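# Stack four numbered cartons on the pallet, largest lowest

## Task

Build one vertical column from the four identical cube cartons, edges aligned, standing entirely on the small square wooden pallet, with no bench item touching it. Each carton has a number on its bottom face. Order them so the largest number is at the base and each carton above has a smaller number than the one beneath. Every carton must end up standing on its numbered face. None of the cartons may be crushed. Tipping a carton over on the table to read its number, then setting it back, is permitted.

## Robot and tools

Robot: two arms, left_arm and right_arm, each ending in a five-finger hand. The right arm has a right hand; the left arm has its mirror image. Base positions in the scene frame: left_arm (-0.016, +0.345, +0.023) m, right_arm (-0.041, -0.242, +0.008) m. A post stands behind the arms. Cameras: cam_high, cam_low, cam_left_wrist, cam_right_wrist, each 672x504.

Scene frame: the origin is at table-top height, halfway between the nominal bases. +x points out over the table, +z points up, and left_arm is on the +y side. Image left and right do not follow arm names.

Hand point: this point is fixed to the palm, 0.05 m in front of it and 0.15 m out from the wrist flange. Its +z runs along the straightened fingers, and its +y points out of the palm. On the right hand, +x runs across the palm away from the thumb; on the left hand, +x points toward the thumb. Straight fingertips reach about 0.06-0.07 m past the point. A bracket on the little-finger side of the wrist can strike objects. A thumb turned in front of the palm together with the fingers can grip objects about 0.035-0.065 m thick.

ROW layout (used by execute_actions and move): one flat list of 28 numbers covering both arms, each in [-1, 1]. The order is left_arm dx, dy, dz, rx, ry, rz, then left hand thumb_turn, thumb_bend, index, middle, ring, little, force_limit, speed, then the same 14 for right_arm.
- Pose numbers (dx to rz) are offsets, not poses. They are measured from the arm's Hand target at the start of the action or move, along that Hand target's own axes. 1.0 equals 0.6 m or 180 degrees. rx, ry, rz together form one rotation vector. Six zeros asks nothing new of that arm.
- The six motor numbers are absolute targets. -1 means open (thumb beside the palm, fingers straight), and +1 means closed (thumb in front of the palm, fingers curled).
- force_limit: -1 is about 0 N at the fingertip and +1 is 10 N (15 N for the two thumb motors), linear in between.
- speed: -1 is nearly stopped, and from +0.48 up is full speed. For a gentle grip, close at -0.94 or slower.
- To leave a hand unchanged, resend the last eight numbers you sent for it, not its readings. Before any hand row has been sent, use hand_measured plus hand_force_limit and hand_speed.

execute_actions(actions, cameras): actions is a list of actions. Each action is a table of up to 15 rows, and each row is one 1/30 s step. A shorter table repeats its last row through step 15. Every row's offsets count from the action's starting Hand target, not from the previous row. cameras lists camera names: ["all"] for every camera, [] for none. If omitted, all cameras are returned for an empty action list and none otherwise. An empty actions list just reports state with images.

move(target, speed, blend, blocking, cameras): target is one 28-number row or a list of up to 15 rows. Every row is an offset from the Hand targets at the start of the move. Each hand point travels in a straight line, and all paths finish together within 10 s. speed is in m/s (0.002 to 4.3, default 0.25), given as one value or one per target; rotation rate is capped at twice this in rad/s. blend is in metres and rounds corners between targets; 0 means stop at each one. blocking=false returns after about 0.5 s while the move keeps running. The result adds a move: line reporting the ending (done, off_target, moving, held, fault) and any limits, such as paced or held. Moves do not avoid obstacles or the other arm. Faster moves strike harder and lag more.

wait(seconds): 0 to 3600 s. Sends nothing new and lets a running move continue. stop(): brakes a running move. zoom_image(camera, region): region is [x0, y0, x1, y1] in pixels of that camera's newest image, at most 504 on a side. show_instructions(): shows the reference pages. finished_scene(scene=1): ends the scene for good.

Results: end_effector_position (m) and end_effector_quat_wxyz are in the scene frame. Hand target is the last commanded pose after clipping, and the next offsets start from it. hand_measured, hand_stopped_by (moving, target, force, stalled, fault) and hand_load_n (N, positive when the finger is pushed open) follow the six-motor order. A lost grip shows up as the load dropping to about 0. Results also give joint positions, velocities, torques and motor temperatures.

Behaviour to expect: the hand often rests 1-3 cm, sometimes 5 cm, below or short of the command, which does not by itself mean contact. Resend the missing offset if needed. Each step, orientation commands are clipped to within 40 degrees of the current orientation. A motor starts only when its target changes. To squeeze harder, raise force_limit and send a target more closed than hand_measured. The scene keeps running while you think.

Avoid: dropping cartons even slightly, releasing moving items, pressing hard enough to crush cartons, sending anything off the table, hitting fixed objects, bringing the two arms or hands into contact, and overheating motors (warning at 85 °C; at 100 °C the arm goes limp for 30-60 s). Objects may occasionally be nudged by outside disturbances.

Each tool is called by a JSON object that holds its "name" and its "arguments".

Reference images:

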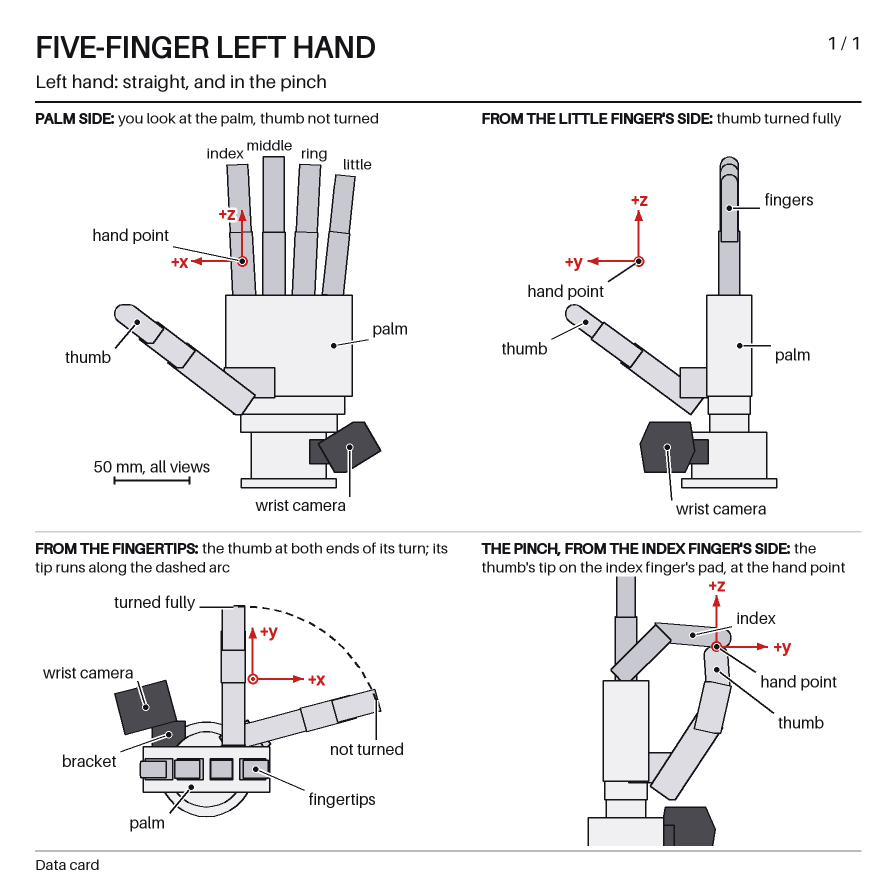

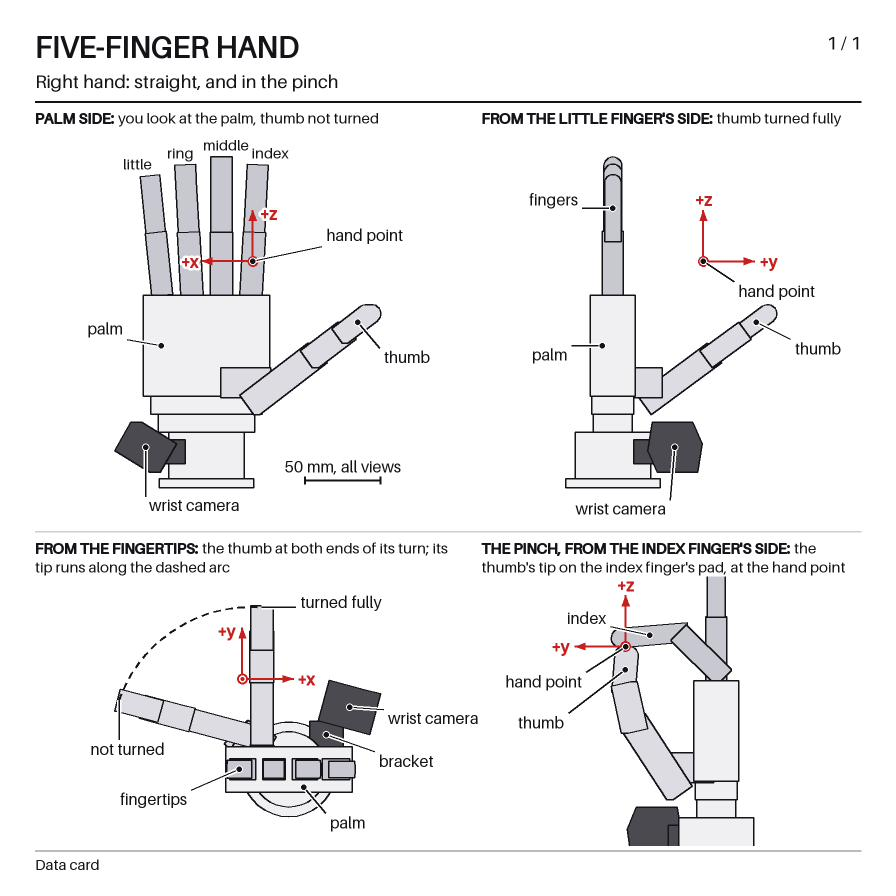

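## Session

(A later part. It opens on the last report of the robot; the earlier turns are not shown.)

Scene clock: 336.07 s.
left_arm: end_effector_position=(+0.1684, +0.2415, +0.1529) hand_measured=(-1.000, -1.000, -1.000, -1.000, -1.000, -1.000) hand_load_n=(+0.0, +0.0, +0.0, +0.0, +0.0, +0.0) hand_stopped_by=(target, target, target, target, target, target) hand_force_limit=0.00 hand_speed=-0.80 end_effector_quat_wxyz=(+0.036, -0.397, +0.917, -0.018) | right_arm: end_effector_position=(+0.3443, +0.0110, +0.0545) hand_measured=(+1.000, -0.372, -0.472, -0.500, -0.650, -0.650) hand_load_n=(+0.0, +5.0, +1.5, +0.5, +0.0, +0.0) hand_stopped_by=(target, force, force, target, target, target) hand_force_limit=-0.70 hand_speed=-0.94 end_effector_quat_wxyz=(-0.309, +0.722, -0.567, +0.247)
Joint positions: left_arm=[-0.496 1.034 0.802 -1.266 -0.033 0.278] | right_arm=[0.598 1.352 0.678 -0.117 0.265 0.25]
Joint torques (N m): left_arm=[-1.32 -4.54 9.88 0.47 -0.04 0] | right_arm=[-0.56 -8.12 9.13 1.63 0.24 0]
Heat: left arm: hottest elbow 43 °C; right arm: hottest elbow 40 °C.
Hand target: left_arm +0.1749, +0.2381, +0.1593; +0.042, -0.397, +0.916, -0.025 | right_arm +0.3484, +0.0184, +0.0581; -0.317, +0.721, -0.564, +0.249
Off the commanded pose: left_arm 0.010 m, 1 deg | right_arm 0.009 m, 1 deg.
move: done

{"name": "move", "arguments": {"target": [0,0,0,0,0,0,-1,-1,-1,-1,-1,-1,0,-0.8,0,-0.1228,-0.1127,0,0,0,1,-0.2,-0.4,-0.5,-0.65,-0.65,-0.7,-0.94], "cameras": ["cam_right_wrist", "cam_low"], "speed": 0.08}}

{"name": "zoom_image", "arguments": {"camera": "cam_low", "region": [280, 200, 430, 300]}}

Scene clock: 343.07 s.
left_arm: end_effector_position=(+0.1684, +0.2415, +0.1529) hand_measured=(-1.000, -1.000, -1.000, -1.000, -1.000, -1.000) hand_load_n=(+0.0, -0.5, +0.0, +0.0, +0.0, +0.0) hand_stopped_by=(target, target, target, target, target, target) hand_force_limit=0.00 hand_speed=-0.80 end_effector_quat_wxyz=(+0.036, -0.397, +0.917, -0.018) | right_arm: end_effector_position=(+0.3338, +0.0039, +0.1271) hand_measured=(+1.000, -0.372, -0.472, -0.500, -0.650, -0.650) hand_load_n=(+0.0, +5.0, +1.5, +0.5, +0.0, +0.0) hand_stopped_by=(target, force, force, target, target, target) hand_force_limit=-0.70 hand_speed=-0.94 end_effector_quat_wxyz=(-0.290, +0.730, -0.570, +0.241)
Joint positions: left_arm=[-0.496 1.034 0.802 -1.266 -0.033 0.278] | right_arm=[0.598 1.211 0.798 -0.423 0.265 0.25]
Joint torques (N m): left_arm=[-1.38 -4.6 9.89 0.47 -0.04 -0.01] | right_arm=[-0.62 -8.82 13.61 0.91 0.24 0]
Heat: left arm: hottest elbow 43 °C; right arm: hottest elbow 40 °C.
Hand target: left_arm +0.1749, +0.2381, +0.1593; +0.042, -0.397, +0.916, -0.025 | right_arm +0.3482, +0.0184, +0.1582; -0.317, +0.721, -0.564, +0.249
Off the commanded pose: left_arm 0.010 m, 1 deg | right_arm 0.037 m, 3 deg.
move: off_target (right_arm)
Images, in order (width x height): cam_low 672x504, cam_right_wrist 672x504.

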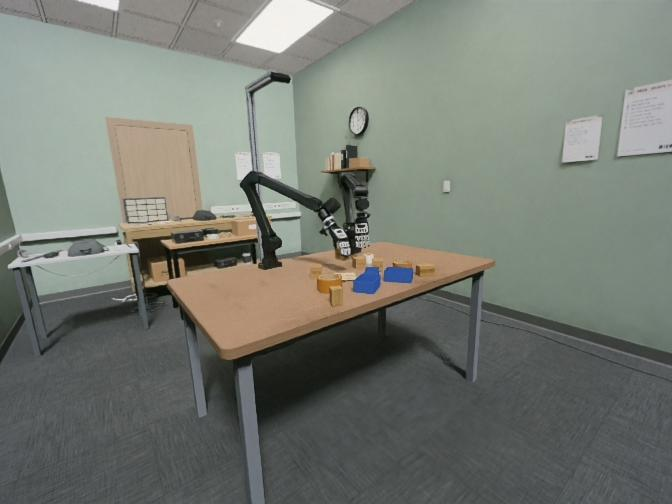

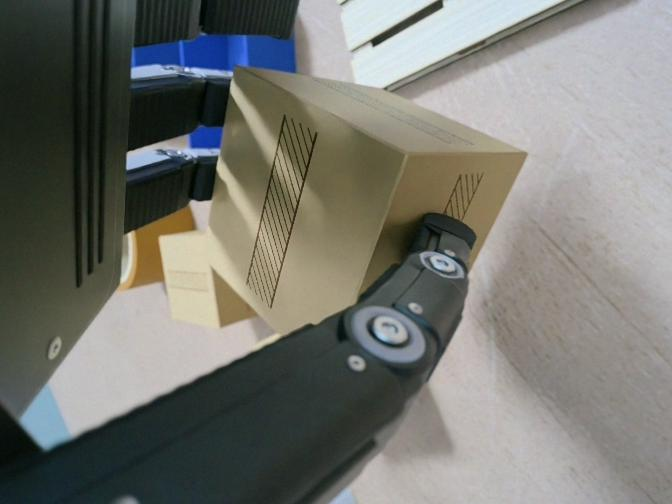

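Scaled by 3.360 from the camera's image (finer frame: 960x720).

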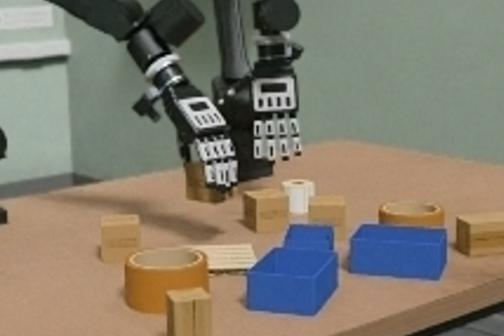

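{"name": "move", "arguments": {"target": [0,0,0,0,0,0,-1,-1,-1,-1,-1,-1,0,-0.8,0.0223,-0.1493,-0.187,0.0536,-0.2518,0.3699,1,-0.2,-0.4,-0.5,-0.65,-0.65,-0.7,-0.94], "cameras": ["all"], "speed": 0.15}}

Scene clock: 394.00 s.
left_arm: end_effector_position=(+0.1684, +0.2415, +0.1529) hand_measured=(-1.000, -1.000, -1.000, -1.000, -1.000, -1.000) hand_load_n=(+0.0, +0.0, +0.0, +0.0, +0.0, +0.0) hand_stopped_by=(target, target, target, target, target, target) hand_force_limit=0.00 hand_speed=-0.80 end_effector_quat_wxyz=(+0.036, -0.397, +0.917, -0.018) | right_arm: end_effector_position=(+0.3262, +0.0039, +0.2871) hand_measured=(+1.000, -0.372, -0.472, -0.500, -0.650, -0.650) hand_load_n=(+0.0, +5.0, +1.0, +1.5, +0.0, +0.0) hand_stopped_by=(target, force, force, target, target, target) hand_force_limit=-0.70 hand_speed=-0.94 end_effector_quat_wxyz=(+0.621, -0.322, +0.686, +0.200)
Joint positions: left_arm=[-0.496 1.034 0.802 -1.266 -0.033 0.278] | right_arm=[0.243 0.982 0.476 0.336 -0.5 1.361]
Joint torques (N m): left_arm=[-1.32 -4.6 9.89 0.46 -0.04 0.01] | right_arm=[-2.08 -5.42 9.99 2.26 0 0.16]
Motor temperatures (°C): left_arm=[31 32 44 28 30 29] | right_arm=[35 30 49 30 32 32]
Heat: left arm: hottest elbow 44 °C; right arm: hottest elbow 49 °C.
Hand target: left_arm +0.1749, +0.2381, +0.1593; +0.042, -0.397, +0.916, -0.025 | right_arm +0.3297, +0.0002, +0.2999; +0.634, -0.313, +0.679, +0.199
Off the commanded pose: left_arm 0.010 m, 1 deg | right_arm 0.014 m, 2 deg.
move: off_target (right_arm)

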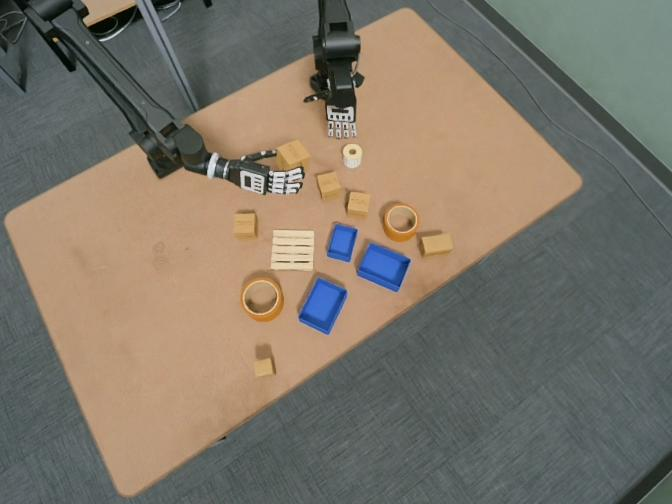

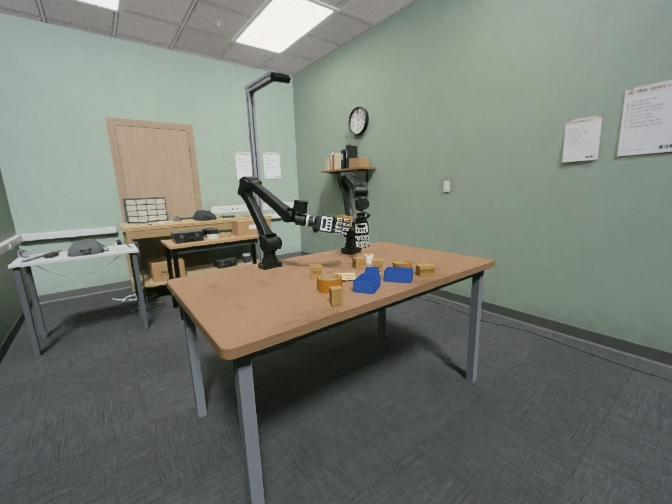

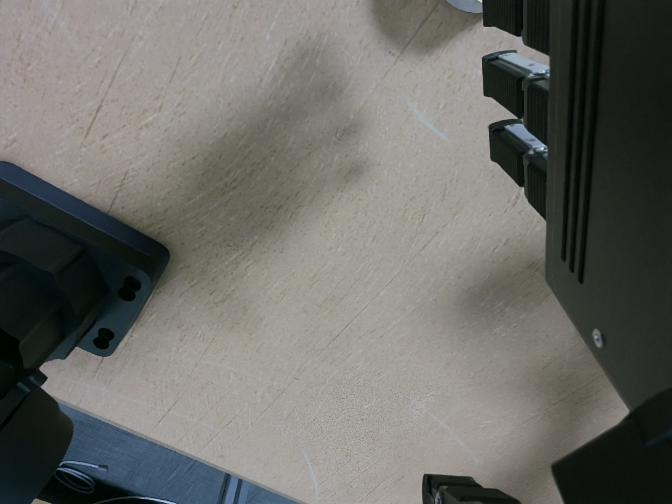

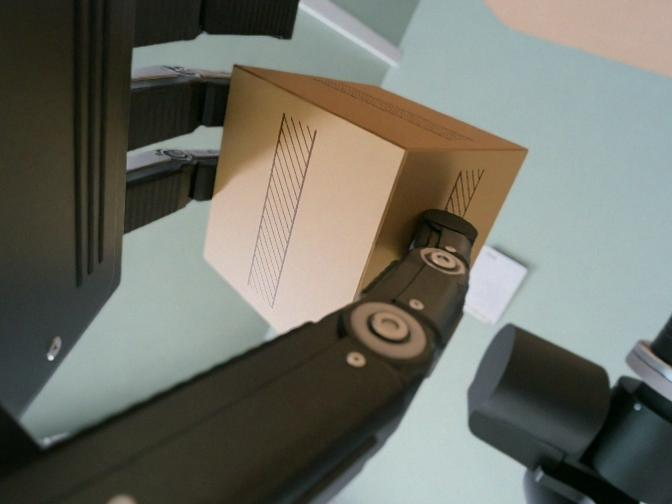

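{"name": "move", "arguments": {"target": [-0.1269,-0.305,-0.1707,0.475,0.0449,0.0142,-1,-1,-1,-1,-1,-1,0,-0.8,0,0,0,0,0,0,1,-0.2,-0.4,-0.5,-0.65,-0.65,-0.7,-0.94], "cameras": ["all"], "speed": 0.15}}

Scene clock: 402.40 s.
left_arm: end_effector_position=(+0.3466, +0.1672, +0.2802) hand_measured=(-1.000, -1.000, -1.000, -1.000, -1.000, -1.000) hand_load_n=(-0.5, +0.0, +0.0, +0.0, -0.5, +0.0) hand_stopped_by=(target, target, target, target, target, target) hand_force_limit=0.00 hand_speed=-0.80 end_effector_quat_wxyz=(+0.242, -0.237, +0.668, -0.663) | right_arm: end_effector_position=(+0.3263, +0.0038, +0.2871) hand_measured=(+1.000, -0.372, -0.472, -0.500, -0.650, -0.650) hand_load_n=(+0.0, +4.5, +1.0, +1.5, +0.0, +0.0) hand_stopped_by=(target, force, force, target, target, target) hand_force_limit=-0.70 hand_speed=-0.94 end_effector_quat_wxyz=(+0.621, -0.321, +0.686, +0.200)
Joint positions: left_arm=[-0.052 0.892 0.493 0.393 0.847 0.013] | right_arm=[0.243 0.982 0.476 0.336 -0.5 1.362]
Joint torques (N m): left_arm=[-0.5 -2.55 9.06 2.59 0.11 -0.14] | right_arm=[-1.9 -5.36 9.98 2.32 -0.01 0.2]
Heat: left arm: hottest elbow 43 °C; right arm: hottest elbow 47 °C.
Hand target: left_arm +0.3496, +0.1702, +0.2802; +0.242, -0.242, +0.664, -0.665 | right_arm +0.3297, +0.0001, +0.2999; +0.634, -0.313, +0.679, +0.199
Off the commanded pose: left_arm 0.004 m, 1 deg | right_arm 0.014 m, 2 deg.
move: done

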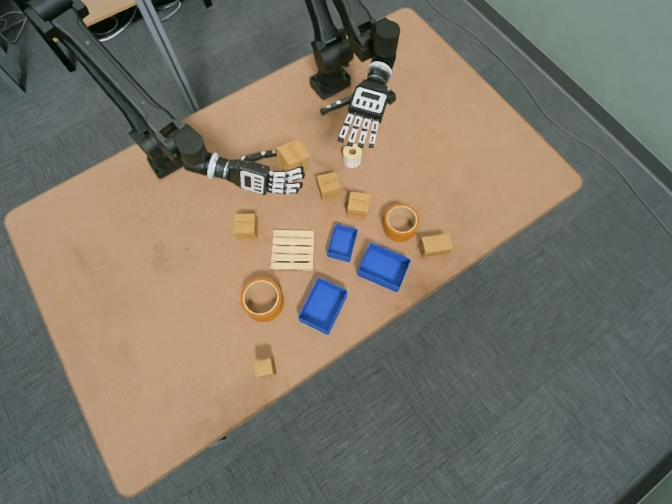

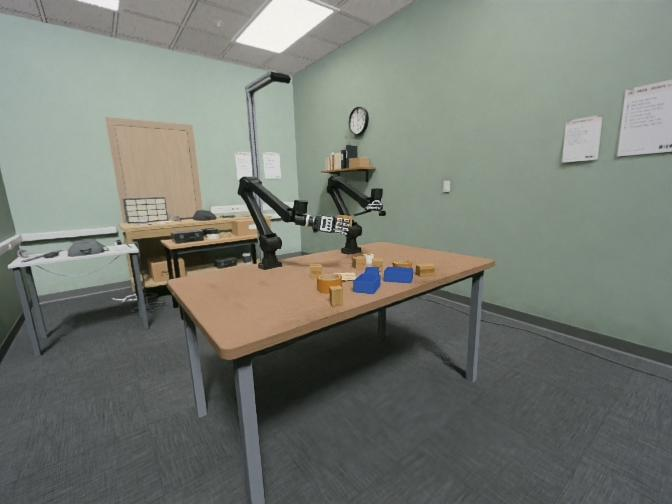

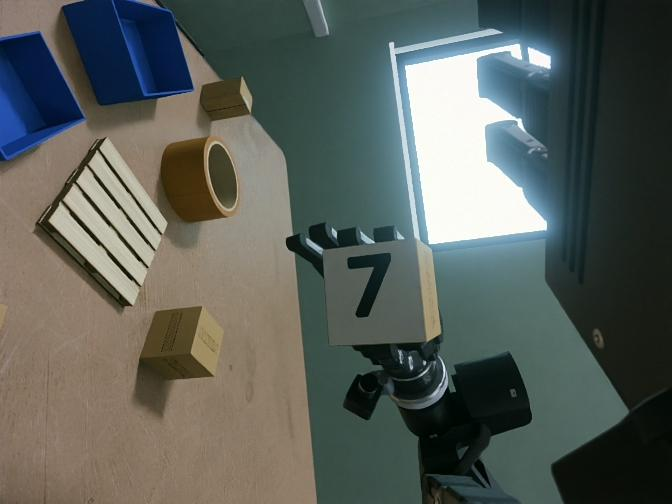

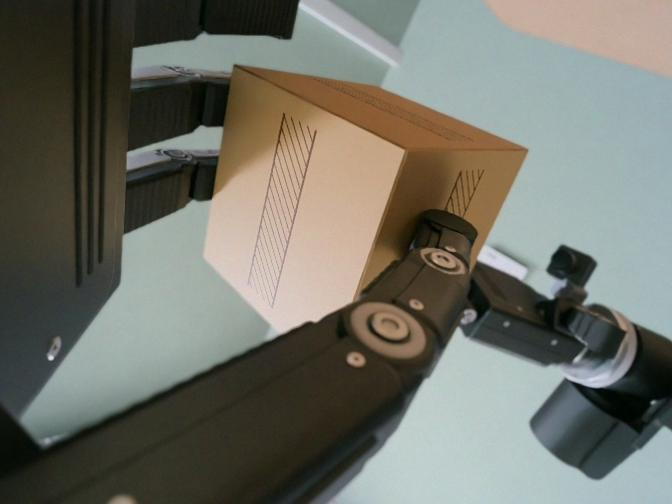

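{"name": "move", "arguments": {"target": [0,0,0,0,0,0,-1,-1,-1,-1,-1,-1,0,-0.8,0.2273,0.0315,0.0707,-0.0536,0.2518,-0.3699,1,-0.2,-0.4,-0.5,-0.65,-0.65,-0.7,-0.94], "cameras": ["cam_right_wrist"], "speed": 0.2}}

Scene clock: 433.20 s.
left_arm: end_effector_position=(+0.3465, +0.1671, +0.2802) hand_measured=(-1.000, -1.000, -1.000, -1.000, -1.000, -1.000) hand_load_n=(+0.0, +0.0, +0.0, +0.0, +0.0, +0.0) hand_stopped_by=(target, target, target, target, target, target) hand_force_limit=0.00 hand_speed=-0.80 end_effector_quat_wxyz=(+0.241, -0.238, +0.668, -0.663) | right_arm: end_effector_position=(+0.3324, +0.0040, +0.1305) hand_measured=(+1.000, -0.372, -0.472, -0.500, -0.650, -0.650) hand_load_n=(+0.0, +4.5, +1.5, +0.5, +0.0, +0.0) hand_stopped_by=(target, force, force, target, target, target) hand_force_limit=-0.70 hand_speed=-0.94 end_effector_quat_wxyz=(-0.295, +0.725, -0.574, +0.240)
Joint positions: left_arm=[-0.052 0.892 0.493 0.393 0.847 0.012] | right_arm=[0.598 1.198 0.794 -0.423 0.265 0.264]
Joint torques (N m): left_arm=[-0.62 -2.67 9.09 2.62 0.11 -0.14] | right_arm=[-0.21 -7.94 14.09 1.02 0.29 -0.13]
Heat: left arm: hottest elbow 42 °C; right arm: hottest elbow 45 °C.
Hand target: left_arm +0.3496, +0.1702, +0.2802; +0.242, -0.242, +0.664, -0.665 | right_arm +0.3482, +0.0186, +0.1584; -0.317, +0.721, -0.564, +0.249
Off the commanded pose: left_arm 0.004 m, 1 deg | right_arm 0.035 m, 3 deg.
move: off_target (right_arm)

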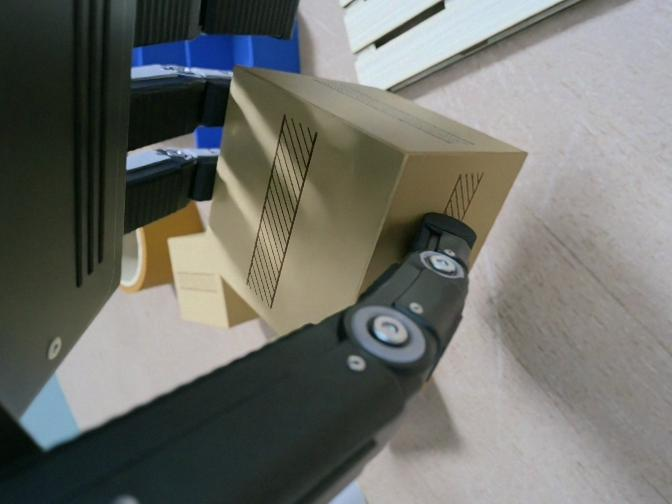

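{"name": "move", "arguments": {"target": [0,0,0,0,0,0,-1,-1,-1,-1,-1,-1,0,-0.8,0,0.086,0.0789,0,0,0,1,-0.2,-0.4,-0.5,-0.65,-0.65,-0.7,-0.94], "cameras": ["cam_right_wrist"], "speed": 0.06}}

Scene clock: 439.63 s.
left_arm: end_effector_position=(+0.3465, +0.1671, +0.2802) hand_measured=(-1.000, -1.000, -1.000, -1.000, -1.000, -1.000) hand_load_n=(+0.0, +0.0, +0.0, +0.0, +0.0, +0.0) hand_stopped_by=(target, target, target, target, target, target) hand_force_limit=0.00 hand_speed=-0.80 end_effector_quat_wxyz=(+0.241, -0.238, +0.668, -0.663) | right_arm: end_effector_position=(+0.3440, +0.0119, +0.0821) hand_measured=(+1.000, -0.372, -0.472, -0.500, -0.650, -0.650) hand_load_n=(+0.0, +5.0, +1.5, +0.5, +0.0, +0.0) hand_stopped_by=(target, force, force, target, target, target) hand_force_limit=-0.70 hand_speed=-0.94 end_effector_quat_wxyz=(-0.307, +0.720, -0.573, +0.244)
Joint positions: left_arm=[-0.052 0.892 0.493 0.393 0.847 0.012] | right_arm=[0.598 1.301 0.724 -0.225 0.265 0.264]
Joint torques (N m): left_arm=[-0.62 -2.55 9.06 2.63 0.12 -0.13] | right_arm=[-0.56 -8.82 9.36 1.94 0.26 -0.13]
Heat: left arm: hottest elbow 41 °C; right arm: hottest elbow 47 °C.
Hand target: left_arm +0.3496, +0.1702, +0.2802; +0.242, -0.242, +0.664, -0.665 | right_arm +0.3484, +0.0186, +0.0884; -0.317, +0.721, -0.564, +0.249
Off the commanded pose: left_arm 0.004 m, 1 deg | right_arm 0.010 m, 2 deg.
move: done

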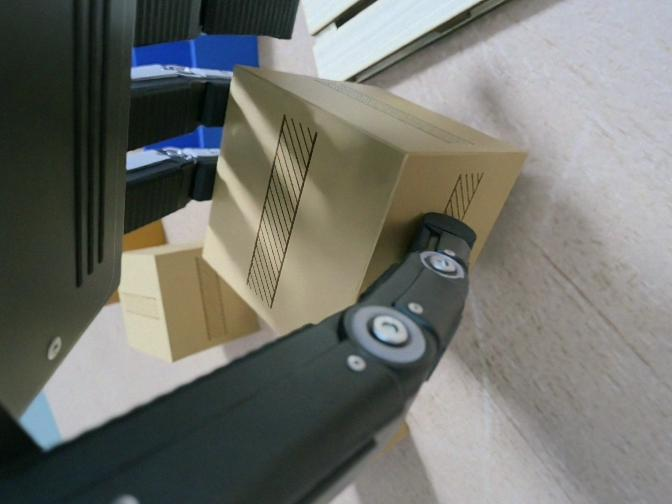

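{"name": "move", "arguments": {"target": [0,0,0,0,0,0,-1,-1,-1,-1,-1,-1,0,-0.8,0,0.0356,0.0327,0,0,0,1,-0.2,-0.4,-0.5,-0.65,-0.65,-0.7,-0.94], "cameras": ["cam_right_wrist"], "speed": 0.03}}

{"name": "zoom_image", "arguments": {"camera": "cam_right_wrist", "region": [336, 60, 600, 360]}}

Scene clock: 444.33 s.
left_arm: end_effector_position=(+0.3465, +0.1671, +0.2802) hand_measured=(-1.000, -1.000, -1.000, -1.000, -1.000, -1.000) hand_load_n=(-0.5, +0.0, +0.0, +0.0, +0.0, +0.0) hand_stopped_by=(target, target, target, target, target, target) hand_force_limit=0.00 hand_speed=-0.80 end_effector_quat_wxyz=(+0.241, -0.238, +0.668, -0.663) | right_arm: end_effector_position=(+0.3449, +0.0125, +0.0553) hand_measured=(+1.000, -0.372, -0.472, -0.500, -0.650, -0.650) hand_load_n=(+0.0, +5.0, +1.5, +0.5, +0.0, +0.0) hand_stopped_by=(target, force, force, target, target, target) hand_force_limit=-0.70 hand_speed=-0.94 end_effector_quat_wxyz=(-0.309, +0.720, -0.572, +0.244)
Joint positions: left_arm=[-0.052 0.892 0.493 0.393 0.847 0.012] | right_arm=[0.598 1.355 0.685 -0.127 0.265 0.263]
Joint torques (N m): left_arm=[-0.56 -2.61 9.05 2.61 0.12 -0.13] | right_arm=[-0.38 -8.76 8.75 1.87 0.25 -0.16]
Heat: left arm: hottest elbow 41 °C; right arm: hottest elbow 46 °C.
Hand target: left_arm +0.3496, +0.1702, +0.2802; +0.242, -0.242, +0.664, -0.665 | right_arm +0.3484, +0.0186, +0.0593; -0.317, +0.721, -0.564, +0.249
Off the commanded pose: left_arm 0.004 m, 1 deg | right_arm 0.008 m, 1 deg.
move: done

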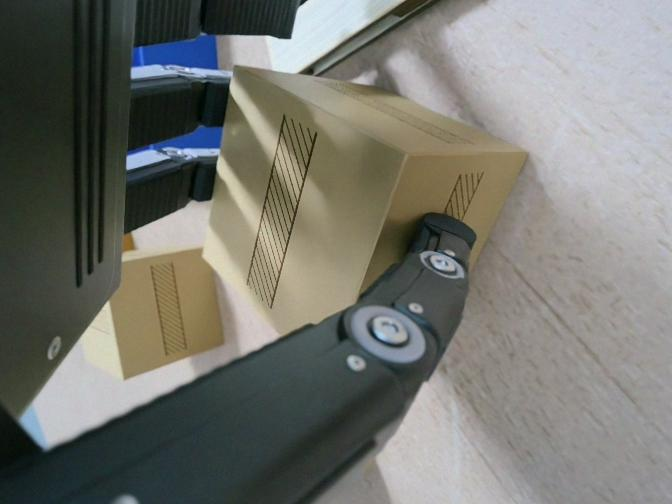

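Scaled by 1.680 from the camera's image (finer frame: 960x720).

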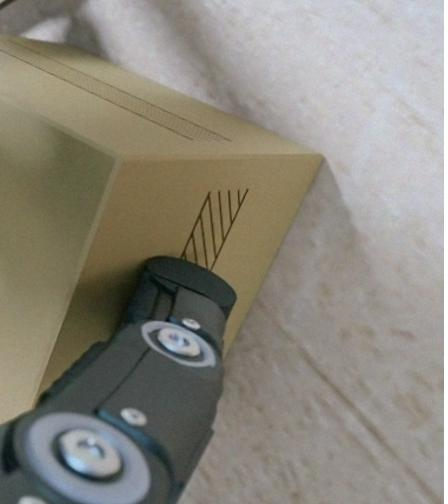

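{"name": "move", "arguments": {"target": [0,0,0,0,0,0,-1,-1,-1,-1,-1,-1,0,-0.8,0,0.0061,0.0056,0,0,0,1,-0.2,-0.4,-0.5,-0.65,-0.65,-0.7,-0.94], "cameras": ["cam_right_wrist"], "speed": 0.03}}

Scene clock: 448.10 s.
left_arm: end_effector_position=(+0.3465, +0.1671, +0.2802) hand_measured=(-1.000, -1.000, -1.000, -1.000, -1.000, -1.000) hand_load_n=(+0.0, +0.0, -0.5, +0.0, +0.0, +0.0) hand_stopped_by=(target, target, target, target, target, target) hand_force_limit=0.00 hand_speed=-0.80 end_effector_quat_wxyz=(+0.241, -0.238, +0.668, -0.663) | right_arm: end_effector_position=(+0.3466, +0.0136, +0.0544) hand_measured=(+1.000, -0.372, -0.472, -0.500, -0.650, -0.650) hand_load_n=(+0.0, +4.5, +1.0, +0.5, +0.0, +0.0) hand_stopped_by=(target, force, force, target, target, target) hand_force_limit=-0.70 hand_speed=-0.94 end_effector_quat_wxyz=(-0.312, +0.718, -0.572, +0.246)
Joint positions: left_arm=[-0.052 0.892 0.493 0.393 0.847 0.012] | right_arm=[0.598 1.36 0.682 -0.111 0.265 0.263]
Joint torques (N m): left_arm=[-0.5 -2.61 9.09 2.61 0.11 -0.13] | right_arm=[-0.62 -8.29 8.36 1.85 0.24 -0.13]
Heat: left arm: hottest elbow 41 °C; right arm: hottest elbow 46 °C.
Hand target: left_arm +0.3496, +0.1702, +0.2802; +0.242, -0.242, +0.664, -0.665 | right_arm +0.3483, +0.0185, +0.0542; -0.317, +0.721, -0.564, +0.249
Off the commanded pose: left_arm 0.004 m, 1 deg | right_arm 0.005 m, 1 deg.
move: done

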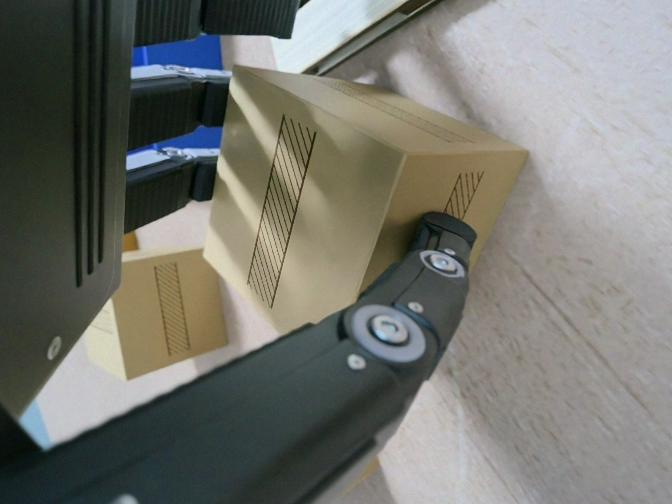

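{"name": "move", "arguments": {"target": [0,0,0,0,0,0,-1,-1,-1,-1,-1,-1,0,-0.8,0,0,0,0,0,0,1,-0.8,-0.5,-0.5,-0.65,-0.65,-0.7,-0.85], "cameras": []}}

{"name": "move", "arguments": {"target": [0,0,0,0,0,0,-1,-1,-1,-1,-1,-1,0,-0.8,0,0,0,0,0,0,1,-1,-0.8,-0.8,-0.8,-0.8,-0.7,-0.7], "cameras": ["cam_right_wrist"]}}

Scene clock: 454.37 s.
left_arm: end_effector_position=(+0.3465, +0.1671, +0.2802) hand_measured=(-1.000, -1.000, -1.000, -1.000, -1.000, -1.000) hand_load_n=(+0.0, +0.0, +0.0, +0.0, +0.0, +0.0) hand_stopped_by=(target, target, target, target, target, target) hand_force_limit=0.00 hand_speed=-0.80 end_effector_quat_wxyz=(+0.241, -0.238, +0.668, -0.663) | right_arm: end_effector_position=(+0.3473, +0.0141, +0.0546) hand_measured=(+1.000, -0.800, -0.500, -0.500, -0.650, -0.650) hand_load_n=(+0.5, +0.0, +0.0, +0.0, +0.0, +0.0) hand_stopped_by=(target, target, target, target, target, target) hand_force_limit=-0.70 hand_speed=-0.85 end_effector_quat_wxyz=(-0.313, +0.718, -0.571, +0.246)
Joint positions: left_arm=[-0.052 0.892 0.493 0.393 0.847 0.012] | right_arm=[0.598 1.361 0.682 -0.107 0.265 0.262]
Joint torques (N m): left_arm=[-0.44 -2.49 9.07 2.62 0.12 -0.13] | right_arm=[-0.62 -8.41 8.43 1.78 0.25 -0.14]
Heat: left arm: hottest elbow 41 °C; right arm: hottest elbow 45 °C.
Hand target: left_arm +0.3496, +0.1702, +0.2802; +0.242, -0.242, +0.664, -0.665 | right_arm +0.3483, +0.0186, +0.0542; -0.317, +0.721, -0.564, +0.249
Off the commanded pose: left_arm 0.004 m, 1 deg | right_arm 0.005 m, 1 deg.
move: done

Scene clock: 455.10 s.
left_arm: end_effector_position=(+0.3465, +0.1671, +0.2802) hand_measured=(-1.000, -1.000, -1.000, -1.000, -1.000, -1.000) hand_load_n=(+0.0, +0.0, +0.0, +0.0, +0.0, +0.0) hand_stopped_by=(target, target, target, target, target, target) hand_force_limit=0.00 hand_speed=-0.80 end_effector_quat_wxyz=(+0.241, -0.238, +0.668, -0.663) | right_arm: end_effector_position=(+0.3473, +0.0141, +0.0546) hand_measured=(+1.000, -1.000, -0.800, -0.800, -0.800, -0.800) hand_load_n=(+0.0, +0.0, +0.0, +0.0, +0.0, +0.0) hand_stopped_by=(target, target, target, target, target, target) hand_force_limit=-0.70 hand_speed=-0.70 end_effector_quat_wxyz=(-0.313, +0.718, -0.571, +0.246)
Joint positions: left_arm=[-0.052 0.892 0.493 0.393 0.847 0.012] | right_arm=[0.598 1.361 0.682 -0.107 0.265 0.262]
Joint torques (N m): left_arm=[-0.56 -2.55 9.07 2.61 0.12 -0.13] | right_arm=[-0.32 -8.23 8.34 1.78 0.25 -0.14]
Heat: left arm: hottest elbow 41 °C; right arm: hottest elbow 45 °C.
Hand target: left_arm +0.3496, +0.1702, +0.2802; +0.242, -0.242, +0.664, -0.665 | right_arm +0.3483, +0.0186, +0.0542; -0.317, +0.721, -0.564, +0.249
Off the commanded pose: left_arm 0.004 m, 1 deg | right_arm 0.005 m, 1 deg.
move: done

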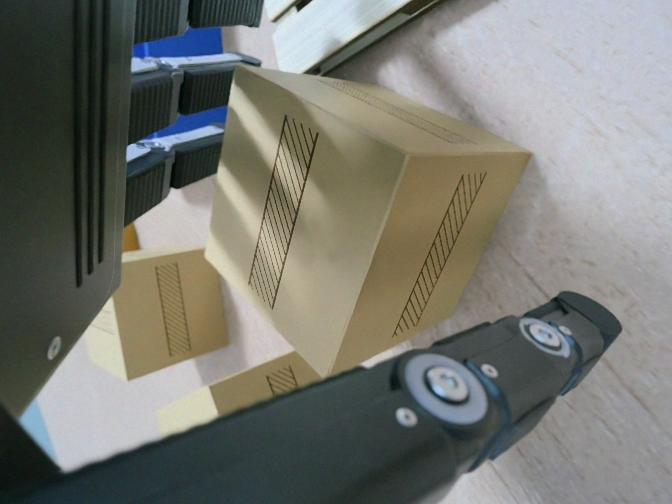

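{"name": "move", "arguments": {"target": [[0,0,0,0,0,0,-1,-1,-1,-1,-1,-1,0,-0.8,0,-0.1474,-0.1352,0,0,0,1,-1,-0.8,-0.8,-0.8,-0.8,-0.7,-0.7],[0,0,0,0,0,0,-1,-1,-1,-1,-1,-1,0,-0.8,0.2702,-0.0283,-0.2059,0,0.1843,0.169,1,-1,-0.8,-0.8,-0.8,-0.8,-0.7,-0.7]], "cameras": ["all"], "speed": 0.2, "blend": [0.03,0]}}

{"name": "zoom_image", "arguments": {"camera": "cam_high", "region": [180, 150, 340, 270]}}

Scene clock: 479.37 s.
left_arm: end_effector_position=(+0.3465, +0.1671, +0.2802) hand_measured=(-1.000, -1.000, -1.000, -1.000, -1.000, -1.000) hand_load_n=(+0.0, +0.0, -0.5, +0.0, +0.0, +0.0) hand_stopped_by=(target, target, target, target, target, target) hand_force_limit=0.00 hand_speed=-0.80 end_effector_quat_wxyz=(+0.241, -0.238, +0.668, -0.663) | right_arm: end_effector_position=(+0.3083, -0.1547, +0.1452) hand_measured=(+1.000, -1.000, -0.800, -0.800, -0.800, -0.800) hand_load_n=(+0.0, +0.0, +0.0, +0.0, +0.0, +0.0) hand_stopped_by=(target, target, target, target, target, target) hand_force_limit=-0.70 hand_speed=-0.70 end_effector_quat_wxyz=(+0.195, -0.461, +0.792, -0.350)
Joint positions: left_arm=[-0.052 0.892 0.493 0.393 0.847 0.012] | right_arm=[0.431 0.976 0.696 -0.741 0.649 0.758]
Joint torques (N m): left_arm=[-0.56 -2.55 9.06 2.61 0.11 -0.13] | right_arm=[-2.2 -5.66 9.99 0.59 0.55 0.11]
Motor temperatures (°C): left_arm=[31 32 41 29 29 29] | right_arm=[35 30 43 30 32 32]
Heat: left arm: hottest elbow 41 °C; right arm: hottest elbow 43 °C.
Hand target: left_arm +0.3496, +0.1702, +0.2802; +0.242, -0.242, +0.664, -0.665 | right_arm +0.3101, -0.1579, +0.1503; +0.198, -0.450, +0.797, -0.351
Off the commanded pose: left_arm 0.004 m, 1 deg | right_arm 0.006 m, 1 deg.
move: done

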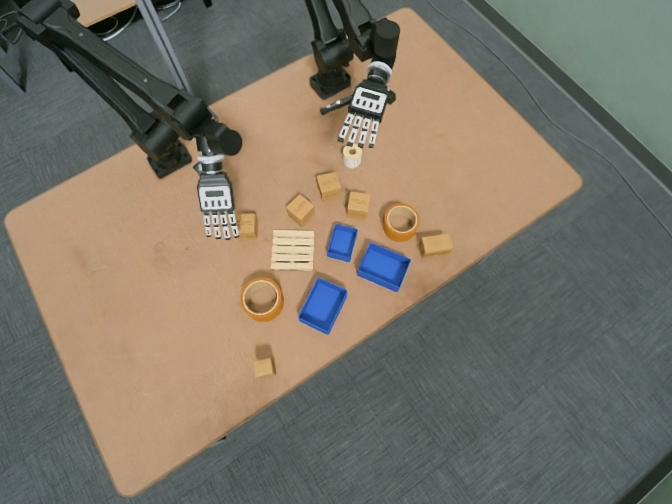

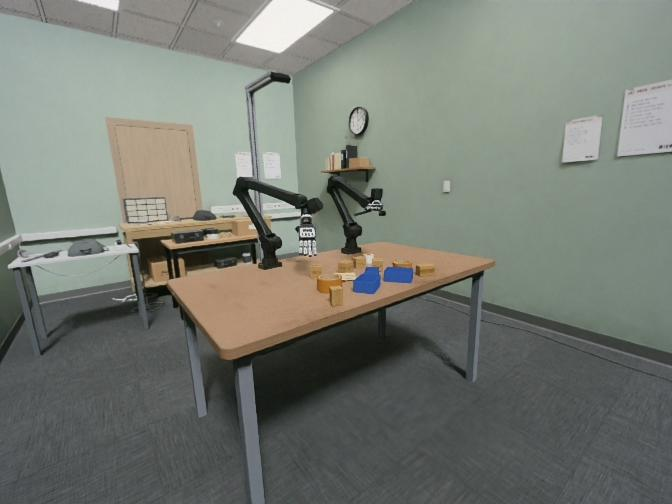

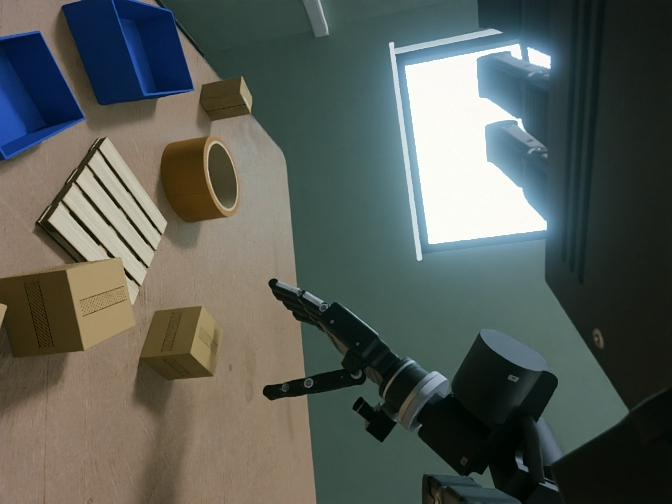

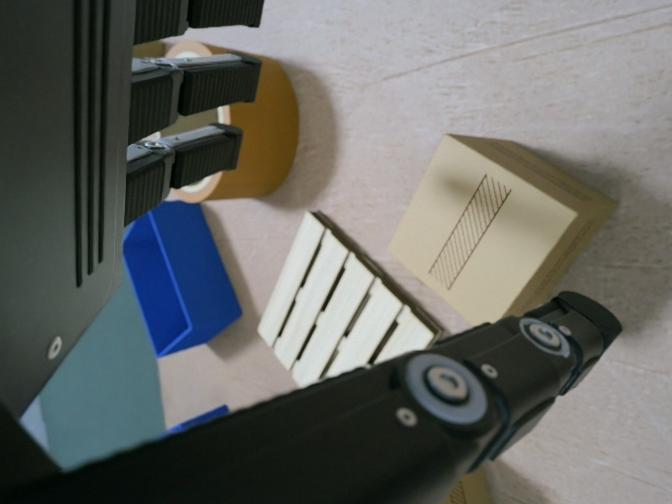

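Scaled by 3.150 from the camera's image (finer frame: 960x720).

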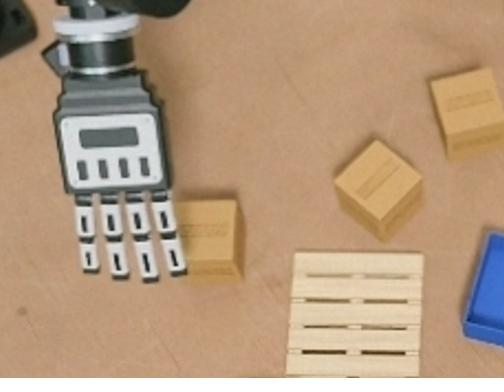

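{"name": "move", "arguments": {"target": [0,0,0,0,0,0,-1,-1,-1,-1,-1,-1,0,-0.8,-0.0595,0.065,0.0402,0,0,0,1,-1,-0.8,-0.8,-0.8,-0.8,-0.7,-0.7], "cameras": ["cam_high", "cam_right_wrist"], "speed": 0.12}}

{"name": "zoom_image", "arguments": {"camera": "cam_high", "region": [180, 150, 340, 270]}}

Scene clock: 514.47 s.
left_arm: end_effector_position=(+0.3465, +0.1671, +0.2802) hand_measured=(-1.000, -1.000, -1.000, -1.000, -1.000, -1.000) hand_load_n=(-0.5, +0.0, +0.0, +0.0, +0.0, +0.0) hand_stopped_by=(target, target, target, target, target, target) hand_force_limit=0.00 hand_speed=-0.80 end_effector_quat_wxyz=(+0.241, -0.238, +0.668, -0.663) | right_arm: end_effector_position=(+0.3165, -0.1288, +0.1009) hand_measured=(+1.000, -1.000, -0.800, -0.800, -0.800, -0.800) hand_load_n=(+0.0, +0.0, +0.0, +0.0, +0.0, +0.0) hand_stopped_by=(target, target, target, target, target, target) hand_force_limit=-0.70 hand_speed=-0.70 end_effector_quat_wxyz=(+0.186, -0.456, +0.796, -0.352)
Joint positions: left_arm=[-0.052 0.892 0.493 0.393 0.847 0.012] | right_arm=[0.505 1.112 0.668 -0.652 0.694 0.861]
Joint torques (N m): left_arm=[-0.56 -2.61 9.07 2.61 0.12 -0.13] | right_arm=[-0.62 -5.71 9.39 1.18 0.61 0.13]
Heat: left arm: hottest elbow 41 °C; right arm: hottest elbow 43 °C.
Hand target: left_arm +0.3496, +0.1702, +0.2802; +0.242, -0.242, +0.664, -0.665 | right_arm +0.3213, -0.1229, +0.1054; +0.199, -0.450, +0.797, -0.351
Off the commanded pose: left_arm 0.004 m, 1 deg | right_arm 0.009 m, 2 deg.
move: done

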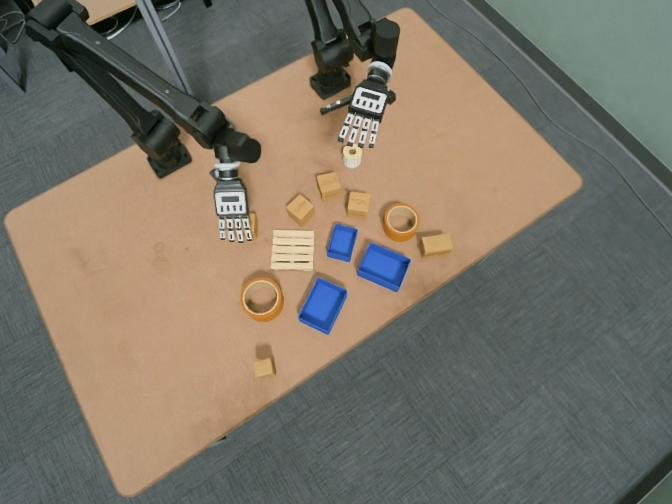

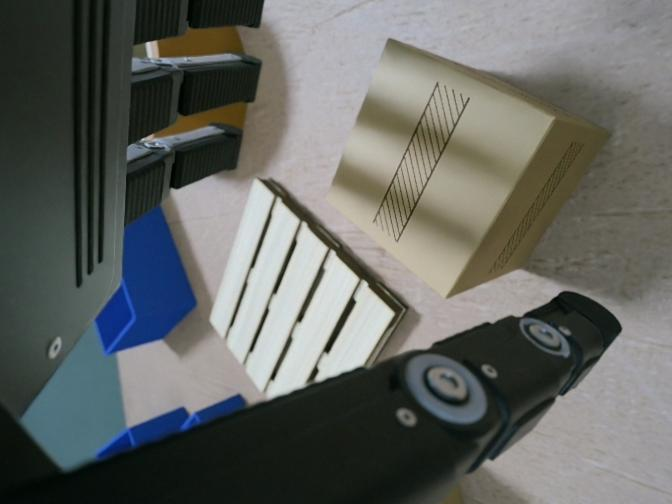

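Scaled by 3.150 from the camera's image (finer frame: 960x720).

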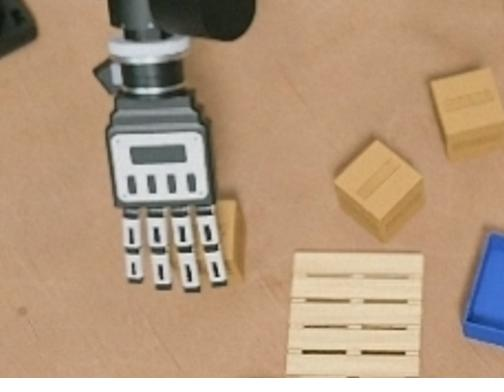

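{"name": "move", "arguments": {"target": [0,0,0,0,0,0,-1,-1,-1,-1,-1,-1,0,-0.8,0,0.0574,0.0459,0,0,0,1,-1,-0.8,-0.8,-0.8,-0.8,-0.7,-0.7], "cameras": ["cam_high", "cam_right_wrist"], "speed": 0.1}}

{"name": "zoom_image", "arguments": {"camera": "cam_high", "region": [180, 150, 340, 270]}}

Scene clock: 520.97 s.
left_arm: end_effector_position=(+0.3465, +0.1671, +0.2802) hand_measured=(-1.000, -1.000, -1.000, -1.000, -1.000, -1.000) hand_load_n=(-0.5, +0.0, +0.0, +0.0, -0.5, +0.0) hand_stopped_by=(target, target, target, target, target, target) hand_force_limit=0.00 hand_speed=-0.80 end_effector_quat_wxyz=(+0.241, -0.238, +0.668, -0.663) | right_arm: end_effector_position=(+0.3142, -0.1286, +0.0577) hand_measured=(+1.000, -1.000, -0.800, -0.800, -0.800, -0.800) hand_load_n=(+0.0, +0.0, +0.0, +0.0, +0.0, +0.0) hand_stopped_by=(target, target, target, target, target, target) hand_force_limit=-0.70 hand_speed=-0.70 end_effector_quat_wxyz=(+0.186, -0.454, +0.797, -0.352)
Joint positions: left_arm=[-0.052 0.892 0.493 0.393 0.847 0.012] | right_arm=[0.51 1.184 0.59 -0.506 0.699 0.872]
Joint torques (N m): left_arm=[-0.56 -2.55 9.05 2.62 0.11 -0.13] | right_arm=[-0.09 -6.36 8.65 1.25 0.62 0.11]
Heat: left arm: hottest elbow 41 °C; right arm: hottest elbow 43 °C.
Hand target: left_arm +0.3496, +0.1702, +0.2802; +0.242, -0.242, +0.664, -0.665 | right_arm +0.3186, -0.1214, +0.0613; +0.198, -0.450, +0.797, -0.351
Off the commanded pose: left_arm 0.004 m, 1 deg | right_arm 0.009 m, 1 deg.
move: done

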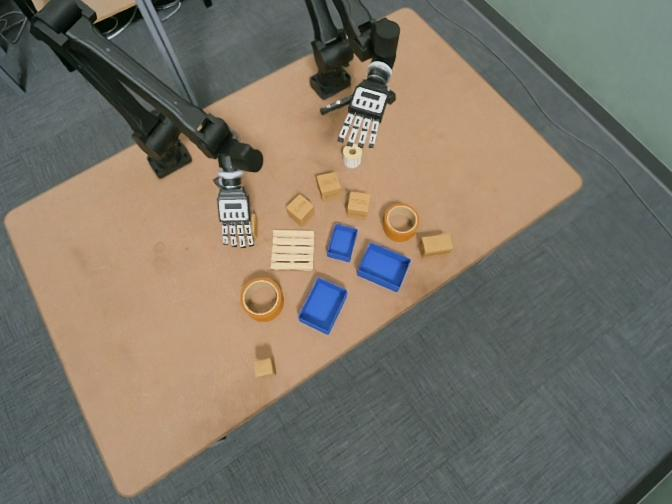

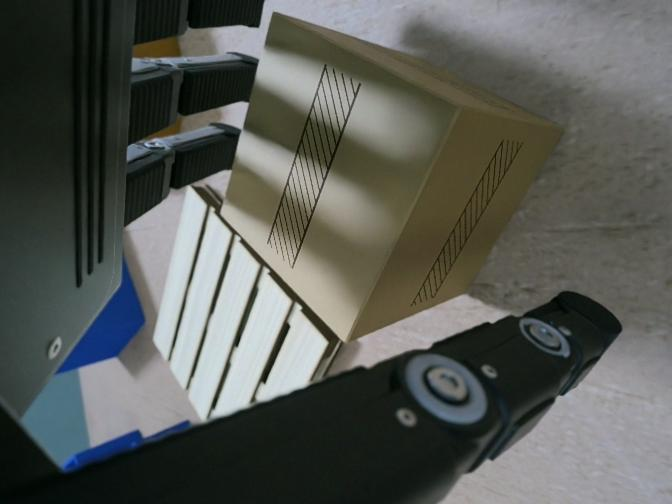

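Scaled by 3.150 from the camera's image (finer frame: 960x720).

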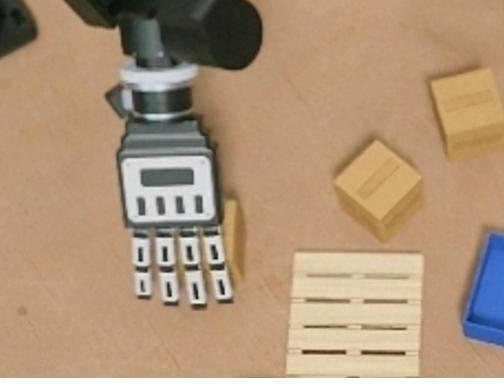

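{"name": "move", "arguments": {"target": [0,0,0,0,0,0,-1,-1,-1,-1,-1,-1,0,-0.8,0.02,0.0138,-0.0077,0,0.0205,0.0188,1,-1,-0.8,-0.8,-0.8,-0.8,-0.7,-0.7], "cameras": ["cam_high", "cam_right_wrist"], "speed": 0.06}}

{"name": "zoom_image", "arguments": {"camera": "cam_high", "region": [180, 150, 340, 270]}}

Scene clock: 540.97 s.
left_arm: end_effector_position=(+0.3465, +0.1671, +0.2802) hand_measured=(-1.000, -1.000, -1.000, -1.000, -1.000, -1.000) hand_load_n=(+0.0, +0.0, +0.0, +0.0, +0.0, +0.0) hand_stopped_by=(target, target, target, target, target, target) hand_force_limit=0.00 hand_speed=-0.80 end_effector_quat_wxyz=(+0.241, -0.238, +0.668, -0.663) | right_arm: end_effector_position=(+0.3057, -0.1310, +0.0568) hand_measured=(+1.000, -1.000, -0.800, -0.800, -0.800, -0.800) hand_load_n=(+0.0, +0.0, +0.0, +0.0, +0.0, +0.0) hand_stopped_by=(target, target, target, target, target, target) hand_force_limit=-0.70 hand_speed=-0.70 end_effector_quat_wxyz=(+0.179, -0.415, +0.816, -0.360)
Joint positions: left_arm=[-0.052 0.892 0.493 0.393 0.847 0.012] | right_arm=[0.54 1.184 0.59 -0.581 0.749 1.012]
Joint torques (N m): left_arm=[-0.5 -2.55 9.07 2.62 0.11 -0.13] | right_arm=[-0.38 -6.59 8.23 0.31 0.67 0.11]
Heat: left arm: hottest elbow 41 °C; right arm: hottest elbow 42 °C.
Hand target: left_arm +0.3496, +0.1702, +0.2802; +0.242, -0.242, +0.664, -0.665 | right_arm +0.3048, -0.1271, +0.0583; +0.183, -0.415, +0.816, -0.359
Off the commanded pose: left_arm 0.004 m, 1 deg | right_arm 0.004 m, 0 deg.
move: done

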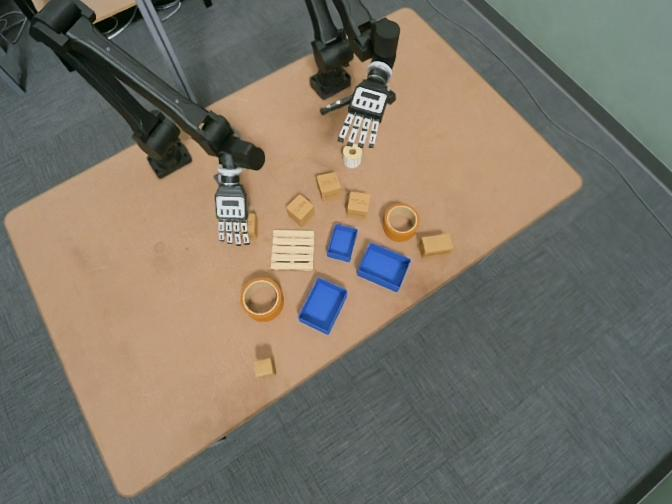

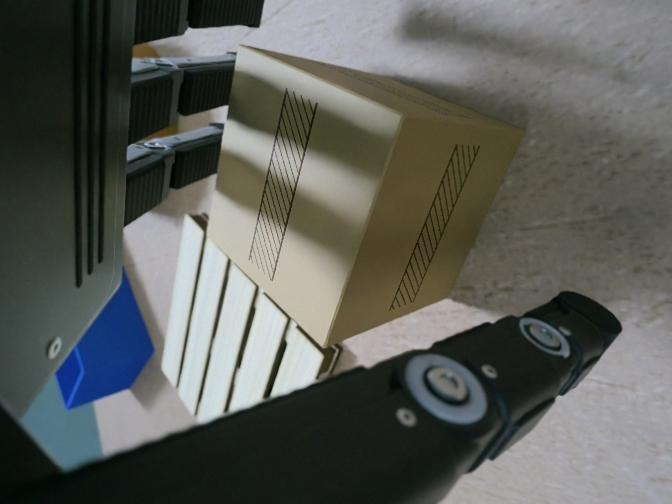

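Scaled by 3.150 from the camera's image (finer frame: 960x720).

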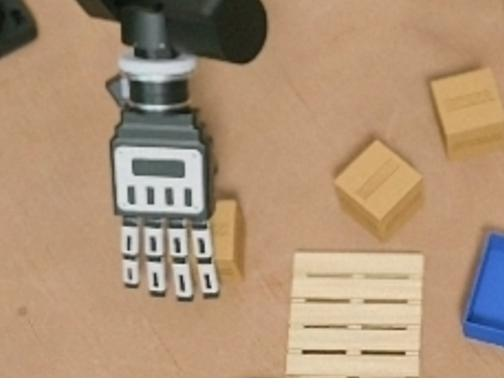

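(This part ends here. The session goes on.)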